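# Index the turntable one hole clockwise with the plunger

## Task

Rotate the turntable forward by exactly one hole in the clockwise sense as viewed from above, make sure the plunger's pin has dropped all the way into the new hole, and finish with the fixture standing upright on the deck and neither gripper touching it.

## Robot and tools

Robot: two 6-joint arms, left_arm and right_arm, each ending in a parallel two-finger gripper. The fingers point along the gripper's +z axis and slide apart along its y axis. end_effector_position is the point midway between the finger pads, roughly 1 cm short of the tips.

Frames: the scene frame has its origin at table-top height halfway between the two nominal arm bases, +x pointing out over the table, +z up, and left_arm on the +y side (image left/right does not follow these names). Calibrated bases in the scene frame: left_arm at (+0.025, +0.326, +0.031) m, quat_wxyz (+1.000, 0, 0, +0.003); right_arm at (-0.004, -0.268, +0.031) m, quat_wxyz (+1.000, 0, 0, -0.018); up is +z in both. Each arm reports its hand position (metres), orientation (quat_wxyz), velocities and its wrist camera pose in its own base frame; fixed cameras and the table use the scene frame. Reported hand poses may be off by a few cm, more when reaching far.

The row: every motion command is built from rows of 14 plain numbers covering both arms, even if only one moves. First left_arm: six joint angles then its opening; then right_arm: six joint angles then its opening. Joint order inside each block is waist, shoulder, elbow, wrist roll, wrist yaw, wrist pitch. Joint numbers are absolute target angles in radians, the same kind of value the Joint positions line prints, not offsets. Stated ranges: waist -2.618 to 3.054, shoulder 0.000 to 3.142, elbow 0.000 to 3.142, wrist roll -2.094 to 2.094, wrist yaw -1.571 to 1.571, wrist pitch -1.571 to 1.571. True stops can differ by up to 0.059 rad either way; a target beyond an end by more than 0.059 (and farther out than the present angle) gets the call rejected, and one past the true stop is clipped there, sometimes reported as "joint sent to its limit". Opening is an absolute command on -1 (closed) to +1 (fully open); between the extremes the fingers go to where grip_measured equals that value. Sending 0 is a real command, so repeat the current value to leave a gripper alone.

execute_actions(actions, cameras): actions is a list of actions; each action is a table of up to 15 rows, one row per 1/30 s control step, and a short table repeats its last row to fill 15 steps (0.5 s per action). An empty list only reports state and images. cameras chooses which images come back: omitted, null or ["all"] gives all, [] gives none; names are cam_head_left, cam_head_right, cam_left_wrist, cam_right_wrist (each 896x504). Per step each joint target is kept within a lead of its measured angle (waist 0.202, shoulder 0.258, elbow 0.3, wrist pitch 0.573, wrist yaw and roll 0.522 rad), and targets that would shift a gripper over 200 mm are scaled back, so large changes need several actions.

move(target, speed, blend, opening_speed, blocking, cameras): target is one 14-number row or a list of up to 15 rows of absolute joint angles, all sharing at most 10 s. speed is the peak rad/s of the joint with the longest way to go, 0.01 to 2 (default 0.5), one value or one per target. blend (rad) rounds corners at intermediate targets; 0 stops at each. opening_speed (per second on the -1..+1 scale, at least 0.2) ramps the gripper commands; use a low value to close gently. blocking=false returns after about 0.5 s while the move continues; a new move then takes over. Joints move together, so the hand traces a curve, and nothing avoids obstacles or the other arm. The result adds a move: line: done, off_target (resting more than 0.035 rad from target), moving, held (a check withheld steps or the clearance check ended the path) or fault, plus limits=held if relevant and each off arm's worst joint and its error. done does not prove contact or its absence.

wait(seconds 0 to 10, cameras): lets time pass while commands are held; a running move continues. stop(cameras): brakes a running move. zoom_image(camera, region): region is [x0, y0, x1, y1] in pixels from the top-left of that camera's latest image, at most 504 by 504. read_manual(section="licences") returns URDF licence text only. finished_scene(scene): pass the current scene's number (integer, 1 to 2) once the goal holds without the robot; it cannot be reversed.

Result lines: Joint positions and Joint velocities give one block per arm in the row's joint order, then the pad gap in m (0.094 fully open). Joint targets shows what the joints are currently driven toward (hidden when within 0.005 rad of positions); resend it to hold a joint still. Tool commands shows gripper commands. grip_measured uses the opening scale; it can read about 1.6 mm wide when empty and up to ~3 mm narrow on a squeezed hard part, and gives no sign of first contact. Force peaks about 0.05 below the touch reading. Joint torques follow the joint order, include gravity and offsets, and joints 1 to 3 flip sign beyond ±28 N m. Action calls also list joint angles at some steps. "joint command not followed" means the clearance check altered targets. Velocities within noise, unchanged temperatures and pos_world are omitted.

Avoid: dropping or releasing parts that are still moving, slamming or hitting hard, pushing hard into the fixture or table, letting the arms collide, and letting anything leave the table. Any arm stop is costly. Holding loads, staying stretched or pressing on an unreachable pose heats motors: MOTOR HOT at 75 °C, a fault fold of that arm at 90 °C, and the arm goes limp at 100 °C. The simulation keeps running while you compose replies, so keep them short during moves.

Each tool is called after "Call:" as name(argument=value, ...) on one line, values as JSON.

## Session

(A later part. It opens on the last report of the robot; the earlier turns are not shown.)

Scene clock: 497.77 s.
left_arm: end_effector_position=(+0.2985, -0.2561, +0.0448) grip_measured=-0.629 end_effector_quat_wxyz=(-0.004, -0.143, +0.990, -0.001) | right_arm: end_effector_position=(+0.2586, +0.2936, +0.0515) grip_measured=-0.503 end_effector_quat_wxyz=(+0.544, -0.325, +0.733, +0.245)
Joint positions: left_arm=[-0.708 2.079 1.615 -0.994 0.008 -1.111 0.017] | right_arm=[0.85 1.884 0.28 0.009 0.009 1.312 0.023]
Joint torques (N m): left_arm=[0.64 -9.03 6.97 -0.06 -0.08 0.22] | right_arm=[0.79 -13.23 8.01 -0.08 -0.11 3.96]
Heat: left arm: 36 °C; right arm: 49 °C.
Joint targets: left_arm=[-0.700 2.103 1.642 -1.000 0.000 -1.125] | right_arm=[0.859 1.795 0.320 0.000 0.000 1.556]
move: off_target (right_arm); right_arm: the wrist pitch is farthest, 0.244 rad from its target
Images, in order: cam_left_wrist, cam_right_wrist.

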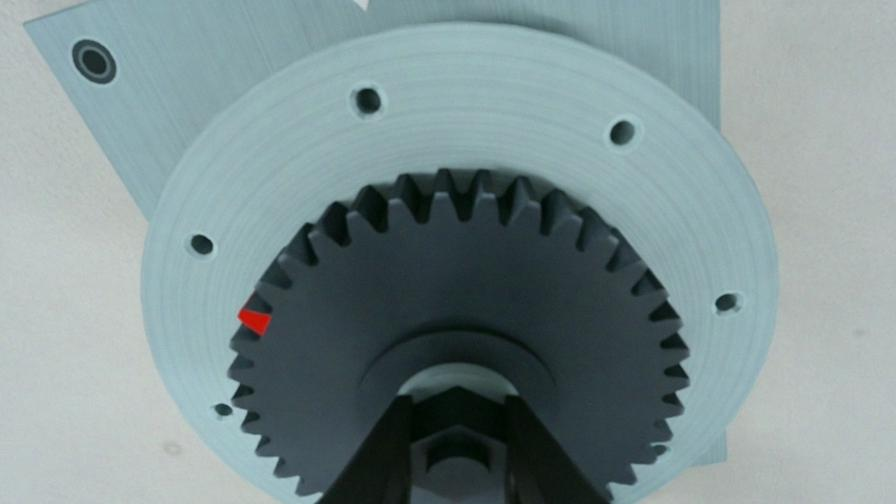

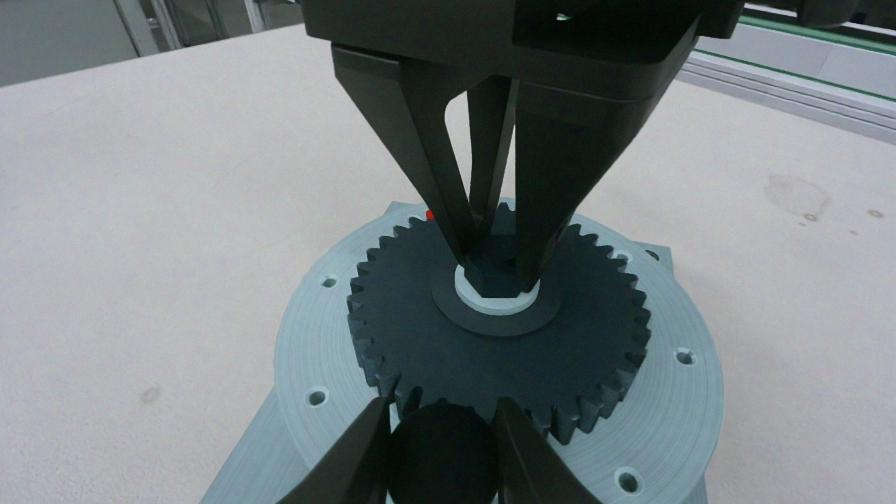

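Call:
move(target=[-0.700,2.103,1.642,-0.9,0,-1.125,-0.9,0.859,1.785,0.325,0,0,1.556,-0.95], speed=0.15, cameras=["cam_right_wrist","cam_left_wrist"])

Scene clock: 504.27 s.
left_arm: end_effector_position=(+0.2985, -0.2561, +0.0448) grip_measured=-0.630 end_effector_quat_wxyz=(-0.004, -0.104, +0.995, -0.002) | right_arm: end_effector_position=(+0.2586, +0.2936, +0.0516) grip_measured=-0.503 end_effector_quat_wxyz=(+0.543, -0.326, +0.734, +0.245)
Joint positions: left_arm=[-0.708 2.079 1.615 -0.916 0.009 -1.111 0.017] | right_arm=[0.85 1.877 0.281 0.009 0.009 1.3 0.023]
Joint torques (N m): left_arm=[0.62 -9.06 6.93 0.19 -0.08 0.22] | right_arm=[0.72 -13.48 8.43 -0.08 -0.11 4.08]
Joint targets: left_arm=[-0.700 2.103 1.642 -0.900 0.000 -1.125] | right_arm=[0.859 1.785 0.325 0.000 0.000 1.555]
move: off_target (right_arm); right_arm: the wrist pitch is farthest, 0.256 rad from its target
Images, in order: cam_left_wrist, cam_right_wrist.

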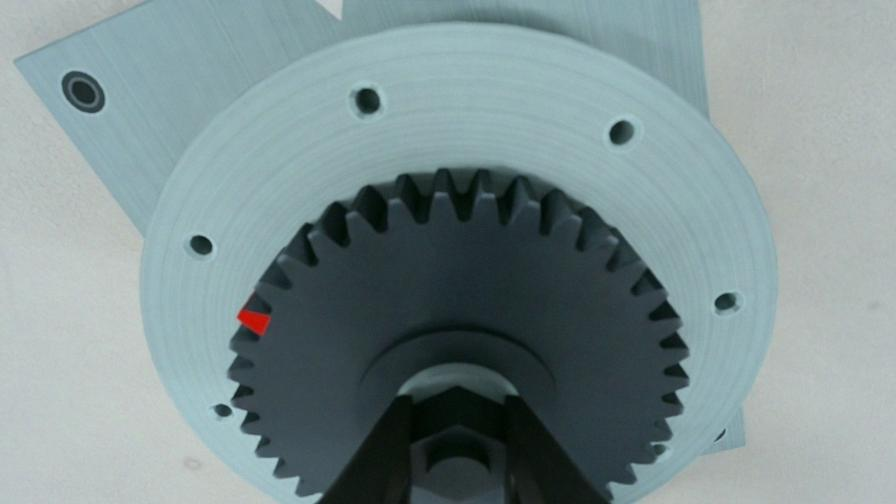

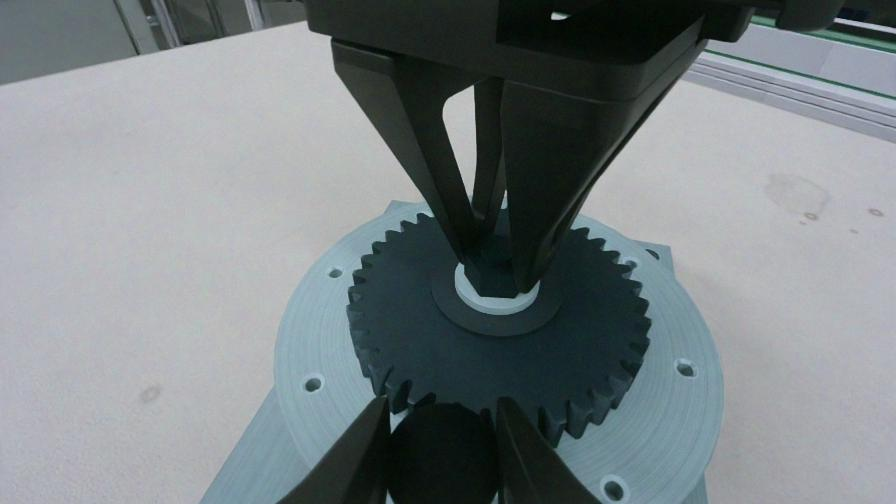

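Call:
move(target=[-0.700,2.103,1.642,-0.72,0,-1.125,-0.9,0.859,1.785,0.325,0,0,1.556,-0.95], speed=0.2, cameras=[])

Call:
move(target=[-0.700,2.103,1.642,-0.72,0,-1.125,-0.9,0.859,1.88,0.29,0,0,1.48,-0.95], speed=0.15, cameras=["cam_right_wrist","cam_left_wrist"])

Scene clock: 518.53 s.
Heat: left arm: 36 °C; right arm: 62 °C.
move: off_target (right_arm); right_arm: the wrist pitch is farthest, 0.256 rad from its target

Scene clock: 519.53 s.
left_arm: end_effector_position=(+0.2983, -0.2563, +0.0448) grip_measured=-0.630 end_effector_quat_wxyz=(-0.005, -0.014, +1.000, -0.003) | right_arm: end_effector_position=(+0.2585, +0.2935, +0.0501) grip_measured=-0.503 end_effector_quat_wxyz=(+0.543, -0.326, +0.734, +0.245)
Joint positions: left_arm=[-0.708 2.079 1.615 -0.736 0.01 -1.111 0.017] | right_arm=[0.85 1.889 0.28 0.009 0.009 1.314 0.023]
Joint torques (N m): left_arm=[0.61 -9.05 6.91 0.2 -0.1 0.24] | right_arm=[0.77 -6.84 4.94 -0.07 -0.11 3.26]
Joint targets: left_arm=[-0.700 2.103 1.642 -0.720 0.000 -1.125] | right_arm=[0.859 1.880 0.290 0.000 0.000 1.480]
move: off_target (right_arm); right_arm: the wrist pitch is farthest, 0.166 rad from its target
Images, in order: cam_left_wrist, cam_right_wrist.

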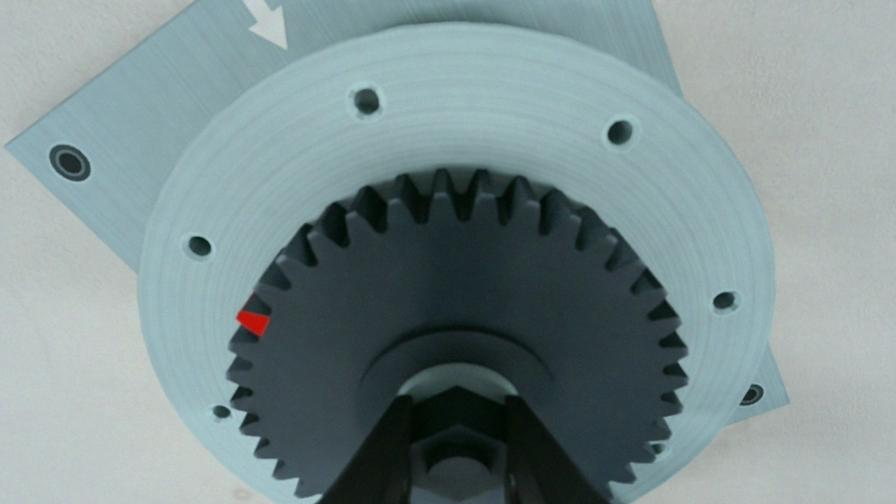

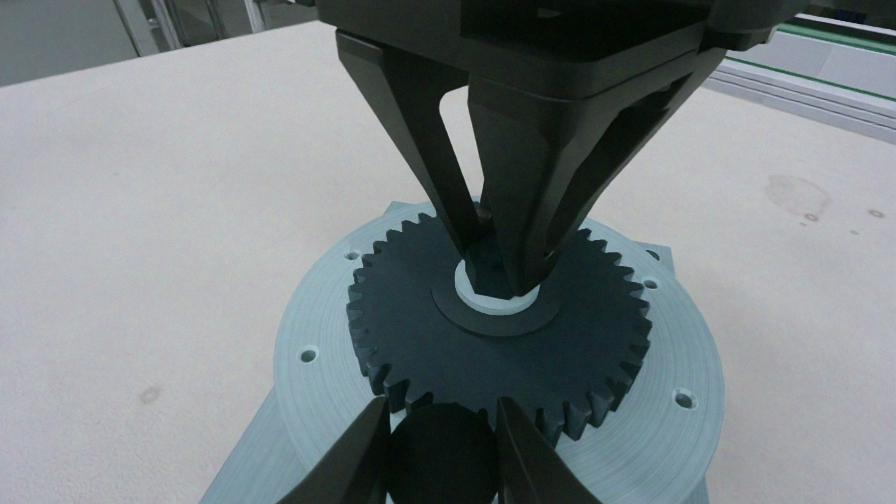

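Call:
move(target=[-0.700,2.103,1.642,-0.72,0,-1.125,-0.9,0.859,1.885,0.287,0,0,1.38,-0.95], speed=0.15, cameras=[])

Call:
move(target=[-0.700,2.103,1.642,-0.72,0,-1.125,-0.9,0.859,1.885,0.287,0,0,1.36,0], speed=0.15, opening_speed=0.8, cameras=["cam_right_wrist","cam_left_wrist"])

Scene clock: 529.10 s.
move: off_target (right_arm); right_arm: the wrist pitch is farthest, 0.069 rad from its target

Scene clock: 530.50 s.
left_arm: end_effector_position=(+0.2982, -0.2564, +0.0448) grip_measured=-0.630 end_effector_quat_wxyz=(-0.005, -0.014, +1.000, -0.003) | right_arm: end_effector_position=(+0.2603, +0.2956, +0.0598) grip_measured=-0.002 end_effector_quat_wxyz=(+0.558, -0.320, +0.723, +0.252)
Joint positions: left_arm=[-0.708 2.079 1.615 -0.736 0.01 -1.111 0.017] | right_arm=[0.85 1.89 0.28 0.009 0.009 1.356 0.047]
Joint torques (N m): left_arm=[0.65 -9.06 6.93 0.2 -0.1 0.23] | right_arm=[0.75 -6.5 4.64 -0.06 -0.1 1.79]
Joint targets: left_arm=[-0.700 2.103 1.642 -0.720 0.000 -1.125] | right_arm=[0.859 1.885 0.287 0.000 0.000 1.360]
move: done
Images, in order: cam_left_wrist, cam_right_wrist.

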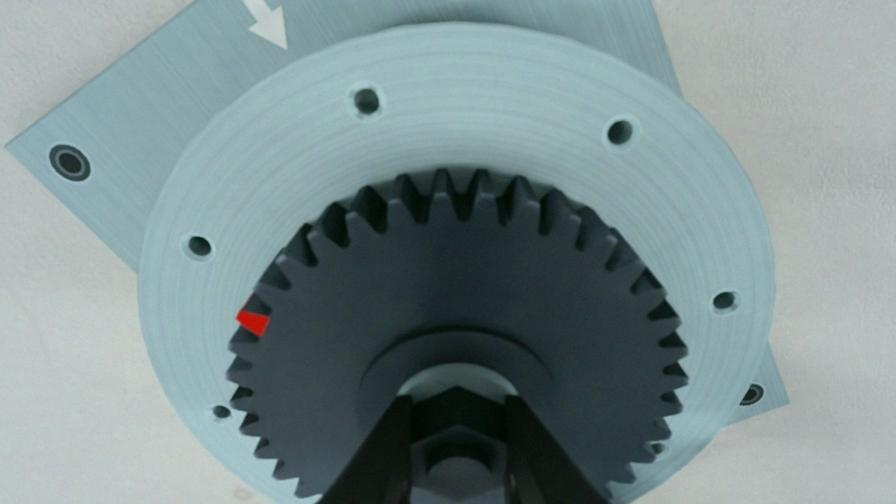

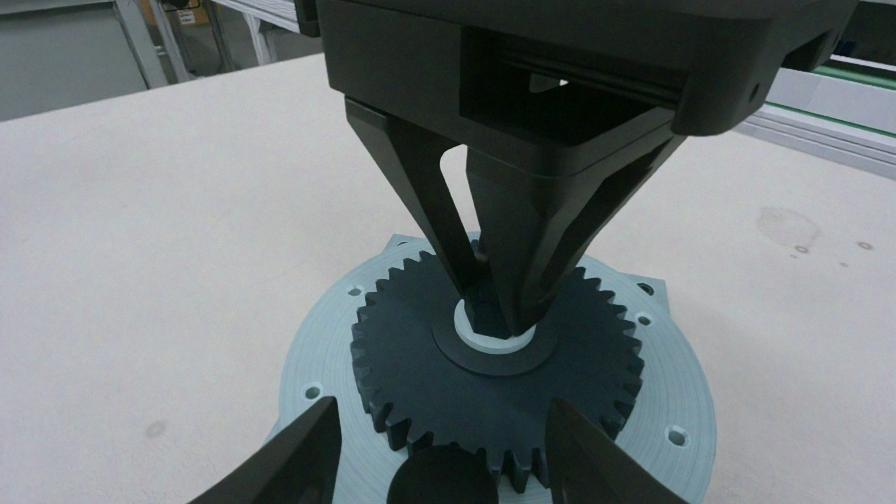

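Call:
move(target=[-0.700,2.103,1.642,-0.72,0,-1.125,-0.9,0.859,1.4115,0.114,0,0,0.898,0], speed=0.5, cameras=["cam_right_wrist"])

Call:
move(target=[-0.700,2.103,1.642,-0.30,0,-1.125,-0.9,0.859,1.4115,0.114,0,0,0.898,0], speed=0.3, cameras=["cam_right_wrist","cam_left_wrist"])

Scene clock: 539.07 s.
Heat: left arm: 36 °C; right arm: 54 °C.
move: done
Images, in order: cam_right_wrist.

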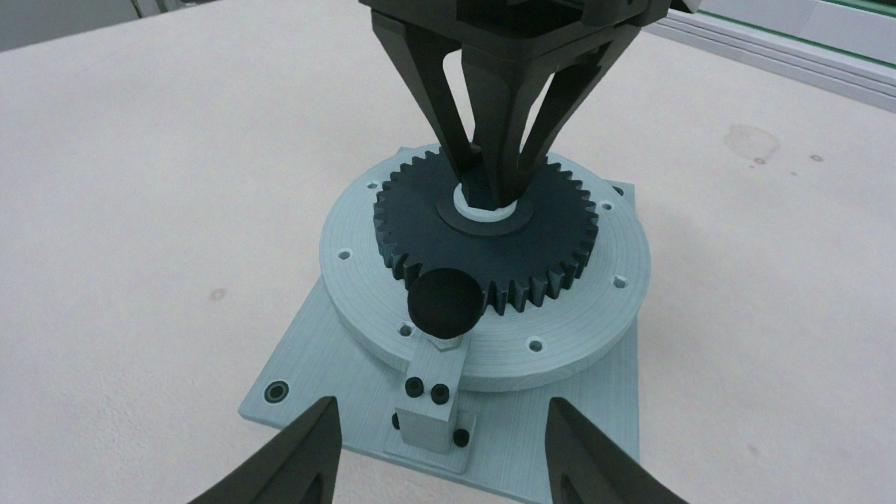

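Scene clock: 541.13 s.
left_arm: end_effector_position=(+0.2981, -0.2576, +0.0448) grip_measured=-0.630 end_effector_quat_wxyz=(-0.005, +0.180, +0.984, -0.006) | right_arm: end_effector_position=(+0.2211, +0.2508, +0.0643) grip_measured=-0.002 end_effector_quat_wxyz=(+0.507, -0.337, +0.760, +0.228)
Joint positions: left_arm=[-0.708 2.081 1.618 -0.347 0.016 -1.111 0.017] | right_arm=[0.85 1.428 0.123 0.009 0.009 0.912 0.047]
Joint torques (N m): left_arm=[0.65 -9.22 6.71 0.53 -0.15 0.24] | right_arm=[0.77 -4.64 5.09 -0.08 -0.11 1.58]
Joint targets: left_arm=[-0.700 2.103 1.642 -0.300 0.000 -1.125] | right_arm=[0.859 1.412 0.114 0.000 0.000 0.898]
move: off_target (left_arm); left_arm: the wrist roll is farthest, 0.047 rad from its target
Images, in order: cam_left_wrist, cam_right_wrist.

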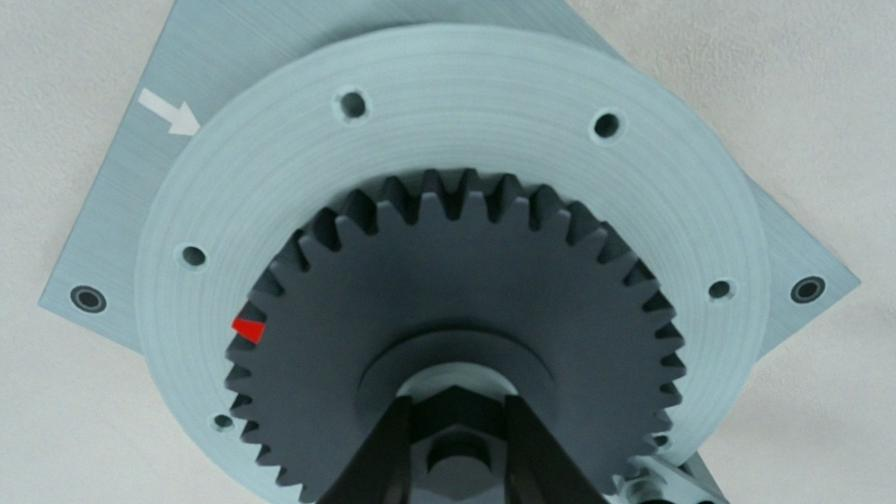

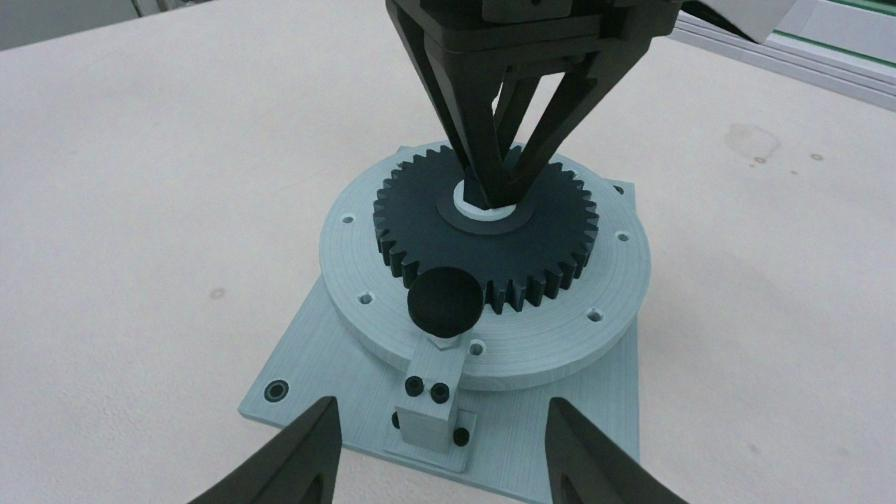

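Call:
move(target=[-0.700,2.103,1.642,-0.17,0,-1.125,-0.9,0.859,1.4115,0.114,0,0,0.898,0], speed=0.15, cameras=["cam_right_wrist","cam_left_wrist"])

Scene clock: 548.00 s.
left_arm: end_effector_position=(+0.2979, -0.2579, +0.0448) grip_measured=-0.630 end_effector_quat_wxyz=(-0.005, +0.242, +0.970, -0.007) | right_arm: end_effector_position=(+0.2211, +0.2508, +0.0643) grip_measured=-0.002 end_effector_quat_wxyz=(+0.507, -0.337, +0.760, +0.228)
Joint positions: left_arm=[-0.708 2.081 1.618 -0.218 0.018 -1.111 0.017] | right_arm=[0.85 1.428 0.123 0.009 0.009 0.912 0.047]
Joint torques (N m): left_arm=[0.62 -9.22 6.72 0.58 -0.16 0.24] | right_arm=[0.77 -4.71 5.14 -0.07 -0.11 1.59]
Joint targets: left_arm=[-0.700 2.103 1.642 -0.170 0.000 -1.125] | right_arm=[0.859 1.412 0.114 0.000 0.000 0.898]
move: off_target (left_arm); left_arm: the wrist roll is farthest, 0.048 rad from its target
Images, in order: cam_left_wrist, cam_right_wrist.

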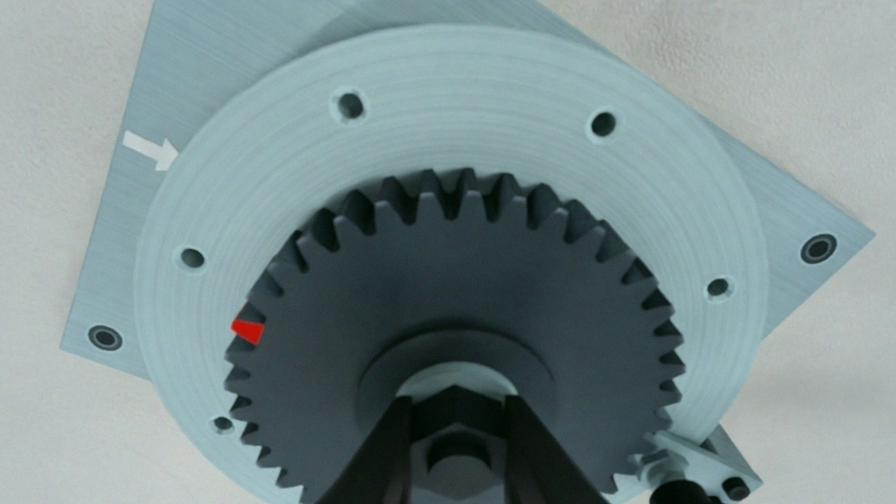

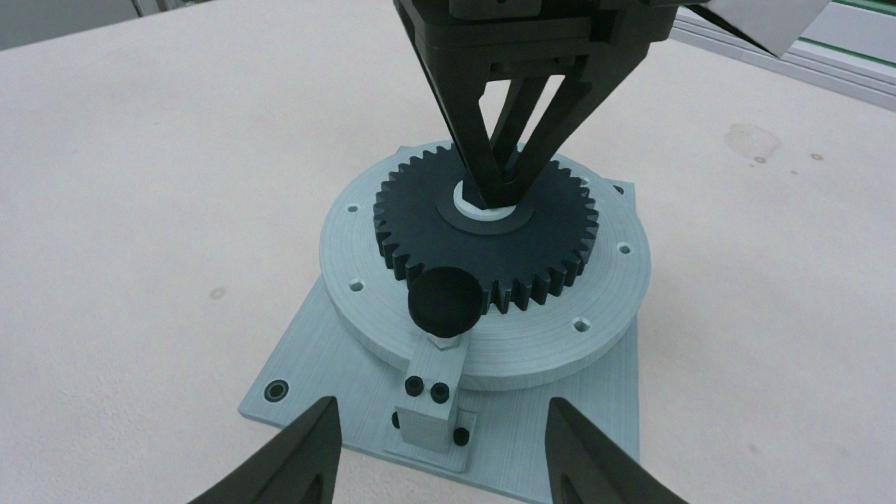

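Call:
move(target=[-0.700,2.103,1.642,-0.145,0,-1.125,-0.9,0.859,1.4115,0.114,0,0,0.898,0], speed=0.1, cameras=["cam_right_wrist"])

Call:
move(target=[-0.700,2.103,1.642,-0.125,0,-1.125,-0.9,0.859,1.4115,0.114,0,0,0.898,0], speed=0.1, cameras=["cam_right_wrist"])

Scene clock: 557.90 s.
Heat: left arm: 36 °C; right arm: 49 °C.
move: off_target (left_arm); left_arm: the wrist roll is farthest, 0.045 rad from its target
Images, in order: cam_right_wrist.

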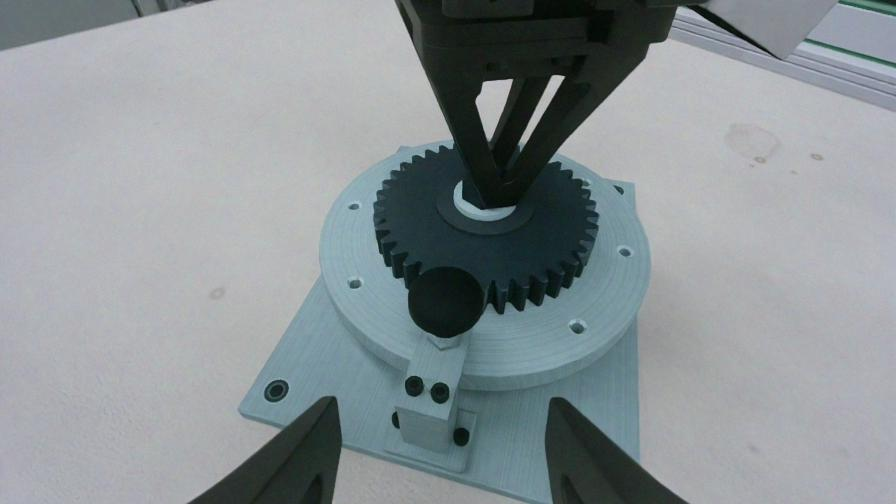

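Scene clock: 558.63 s.
left_arm: end_effector_position=(+0.2978, -0.2580, +0.0448) grip_measured=-0.630 end_effector_quat_wxyz=(-0.005, +0.269, +0.963, -0.008) | right_arm: end_effector_position=(+0.2211, +0.2508, +0.0643) grip_measured=-0.002 end_effector_quat_wxyz=(+0.507, -0.337, +0.760, +0.228)
Joint positions: left_arm=[-0.708 2.081 1.618 -0.162 0.019 -1.111 0.017] | right_arm=[0.85 1.428 0.123 0.009 0.009 0.912 0.047]
Joint torques (N m): left_arm=[0.61 -9.24 6.71 0.46 -0.16 0.24] | right_arm=[0.79 -4.68 5.12 -0.08 -0.11 1.59]
Joint targets: left_arm=[-0.700 2.103 1.642 -0.125 0.000 -1.125] | right_arm=[0.859 1.412 0.114 0.000 0.000 0.898]
move: off_target (left_arm); left_arm: the wrist roll is farthest, 0.037 rad from its target
Images, in order: cam_right_wrist.

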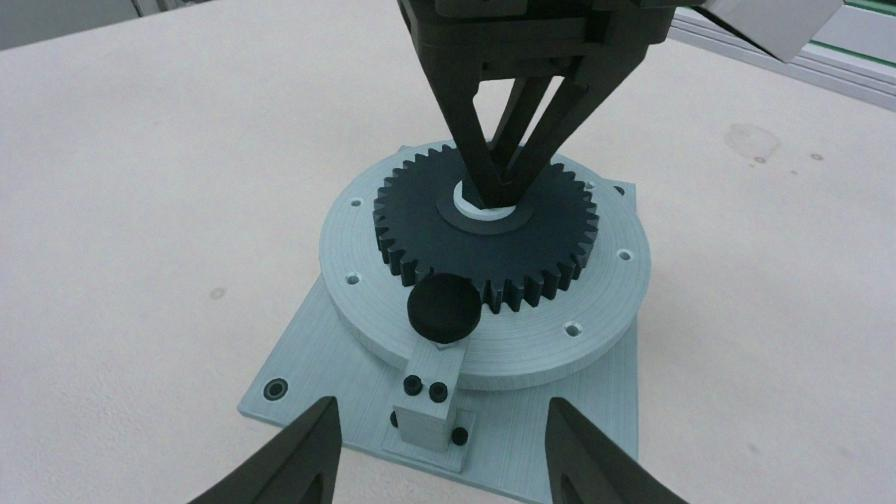

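Call:
move(target=[-0.700,2.103,1.642,-0.175,0,-1.125,-0.9,0.859,1.4115,0.114,0,0,0.898,0], speed=0.1, cameras=[])

Call:
zoom_image(camera="cam_right_wrist", region=[250, 100, 650, 504])

Call:
move(target=[-0.700,2.103,1.642,-0.175,0,-1.125,0.0,0.859,1.4115,0.114,0,0,0.898,0], speed=0.1, opening_speed=0.8, cameras=["cam_right_wrist","cam_left_wrist"])

Call:
zoom_image(camera="cam_right_wrist", region=[250, 100, 650, 504])

Scene clock: 570.50 s.
move: done

Scaled by 1.248 from the camera's 896x504 image, which has a finer 1280x720 frame.

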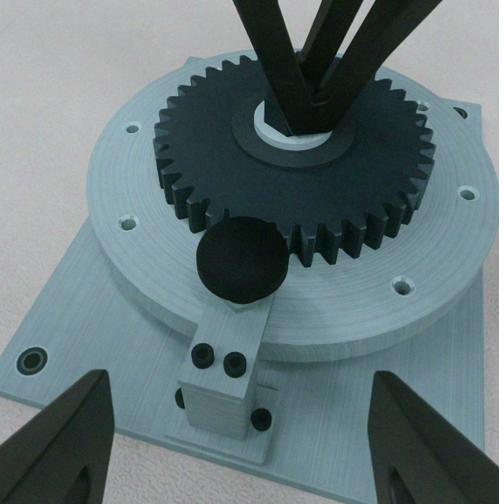

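Scene clock: 571.83 s.
left_arm: end_effector_position=(+0.2989, -0.2564, +0.0448) grip_measured=-0.002 end_effector_quat_wxyz=(-0.003, +0.263, +0.965, -0.003) | right_arm: end_effector_position=(+0.2211, +0.2508, +0.0643) grip_measured=-0.002 end_effector_quat_wxyz=(+0.507, -0.337, +0.760, +0.228)
Joint positions: left_arm=[-0.708 2.081 1.618 -0.176 0.008 -1.111 0.047] | right_arm=[0.85 1.428 0.123 0.009 0.009 0.912 0.047]
Joint torques (N m): left_arm=[0.62 -9.24 6.71 0.02 -0.08 0.24] | right_arm=[0.77 -4.67 5.18 -0.06 -0.11 1.6]
Joint targets: left_arm=[-0.700 2.103 1.642 -0.175 0.000 -1.125] | right_arm=[0.859 1.412 0.114 0.000 0.000 0.898]
move: done
Images, in order: cam_left_wrist, cam_right_wrist.

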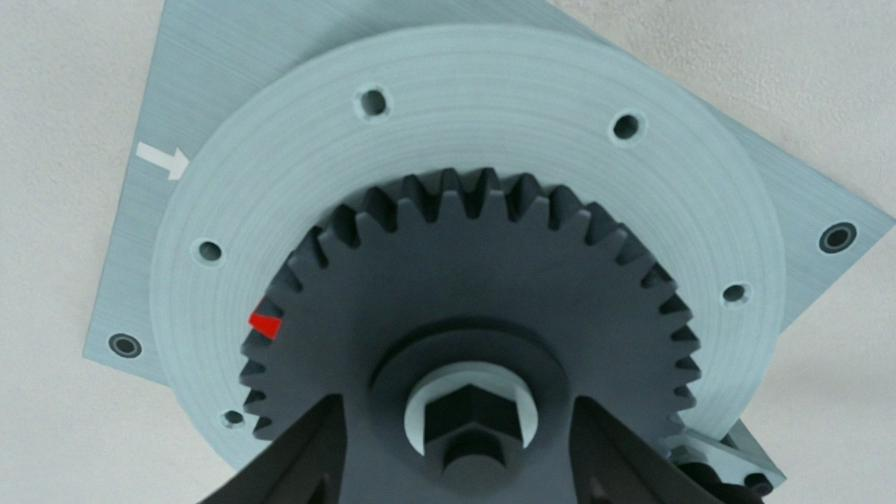

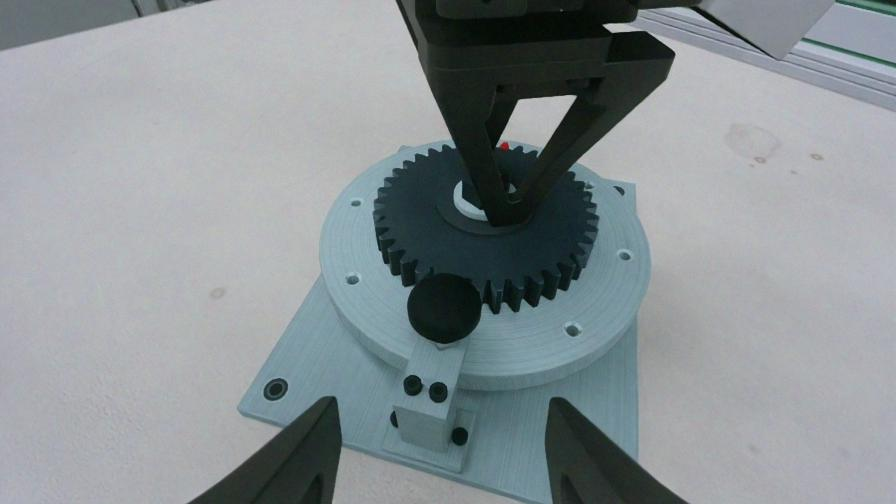

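Scaled by 1.248 from the camera's 896x504 image, which has a finer 1280x720 frame.

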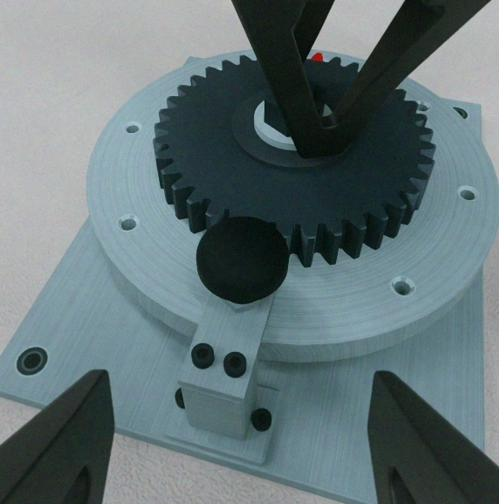

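Call:
move(target=[[-0.700,2.0645,1.75,-0.175,0,-1.234,0,0.859,1.4115,0.114,0,0,0.898,0],[-0.72,1.9,1.80,-0.6,0,-1.3,0,0.85,0.675,0.342,0,0,-0.267,1]], speed=0.6, cameras=["cam_right_wrist","cam_left_wrist"])

Call:
zoom_image(camera="cam_right_wrist", region=[380, 150, 520, 330])

Call:
zoom_image(camera="cam_left_wrist", region=[300, 100, 700, 500])

Scene clock: 596.07 s.
left_arm: end_effector_position=(+0.2995, -0.2599, +0.1384) grip_measured=-0.002 end_effector_quat_wxyz=(+0.048, +0.062, +0.996, -0.041) | right_arm: end_effector_position=(+0.1772, +0.2009, +0.1093) grip_measured=+0.998 end_effector_quat_wxyz=(+0.418, -0.361, +0.812, +0.187)
Joint positions: left_arm=[-0.714 1.935 1.773 -0.59 0.007 -1.283 0.047] | right_arm=[0.85 0.685 0.318 0.009 0.009 -0.253 0.094]
Joint torques (N m): left_arm=[-0.51 -13.65 7.23 -0.09 -0.07 0.46] | right_arm=[-0.1 -0.77 11.48 -0.08 -0.11 1.45]
Joint targets: left_arm=[-0.720 1.900 1.800 -0.600 0.000 -1.300] | right_arm=[0.850 0.675 0.342 0.000 0.000 -0.267]
move: done
Images, in order: cam_left_wrist, cam_right_wrist.

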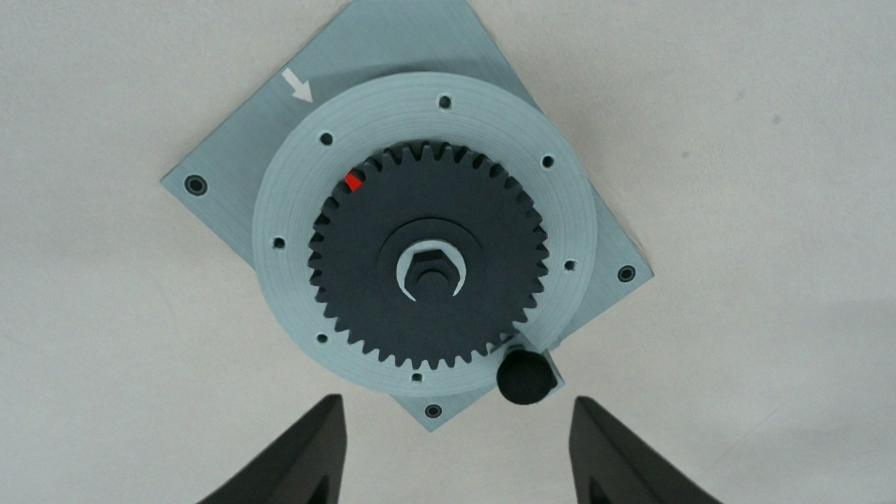

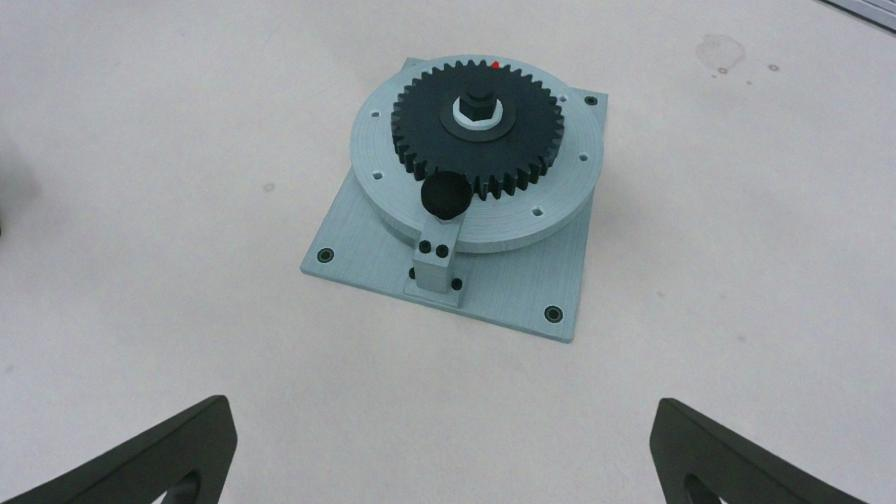

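Scaled by 2.800 from the camera's 896x504 image, which has a finer 1280x720 frame.

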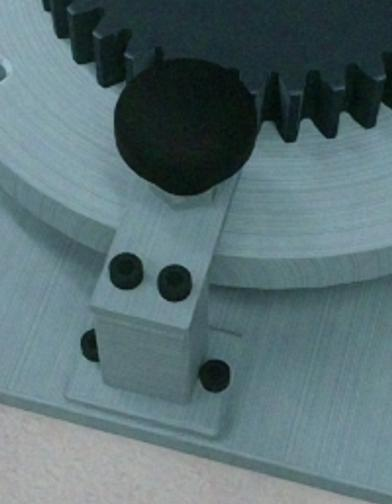

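Scaled by 1.260 from the camera's 896x504 image, which has a finer 1280x720 frame.

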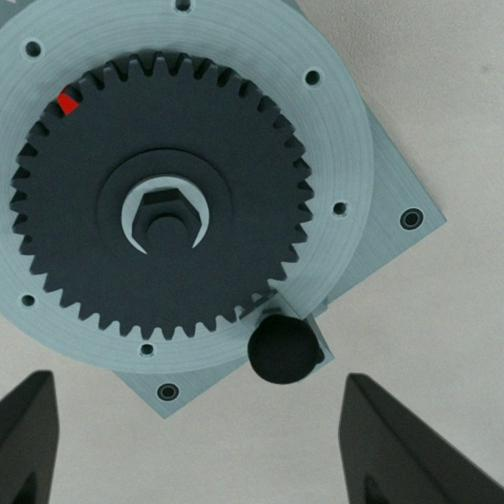

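Call:
finished_scene(scene=1)

The scene is finished: the task was done.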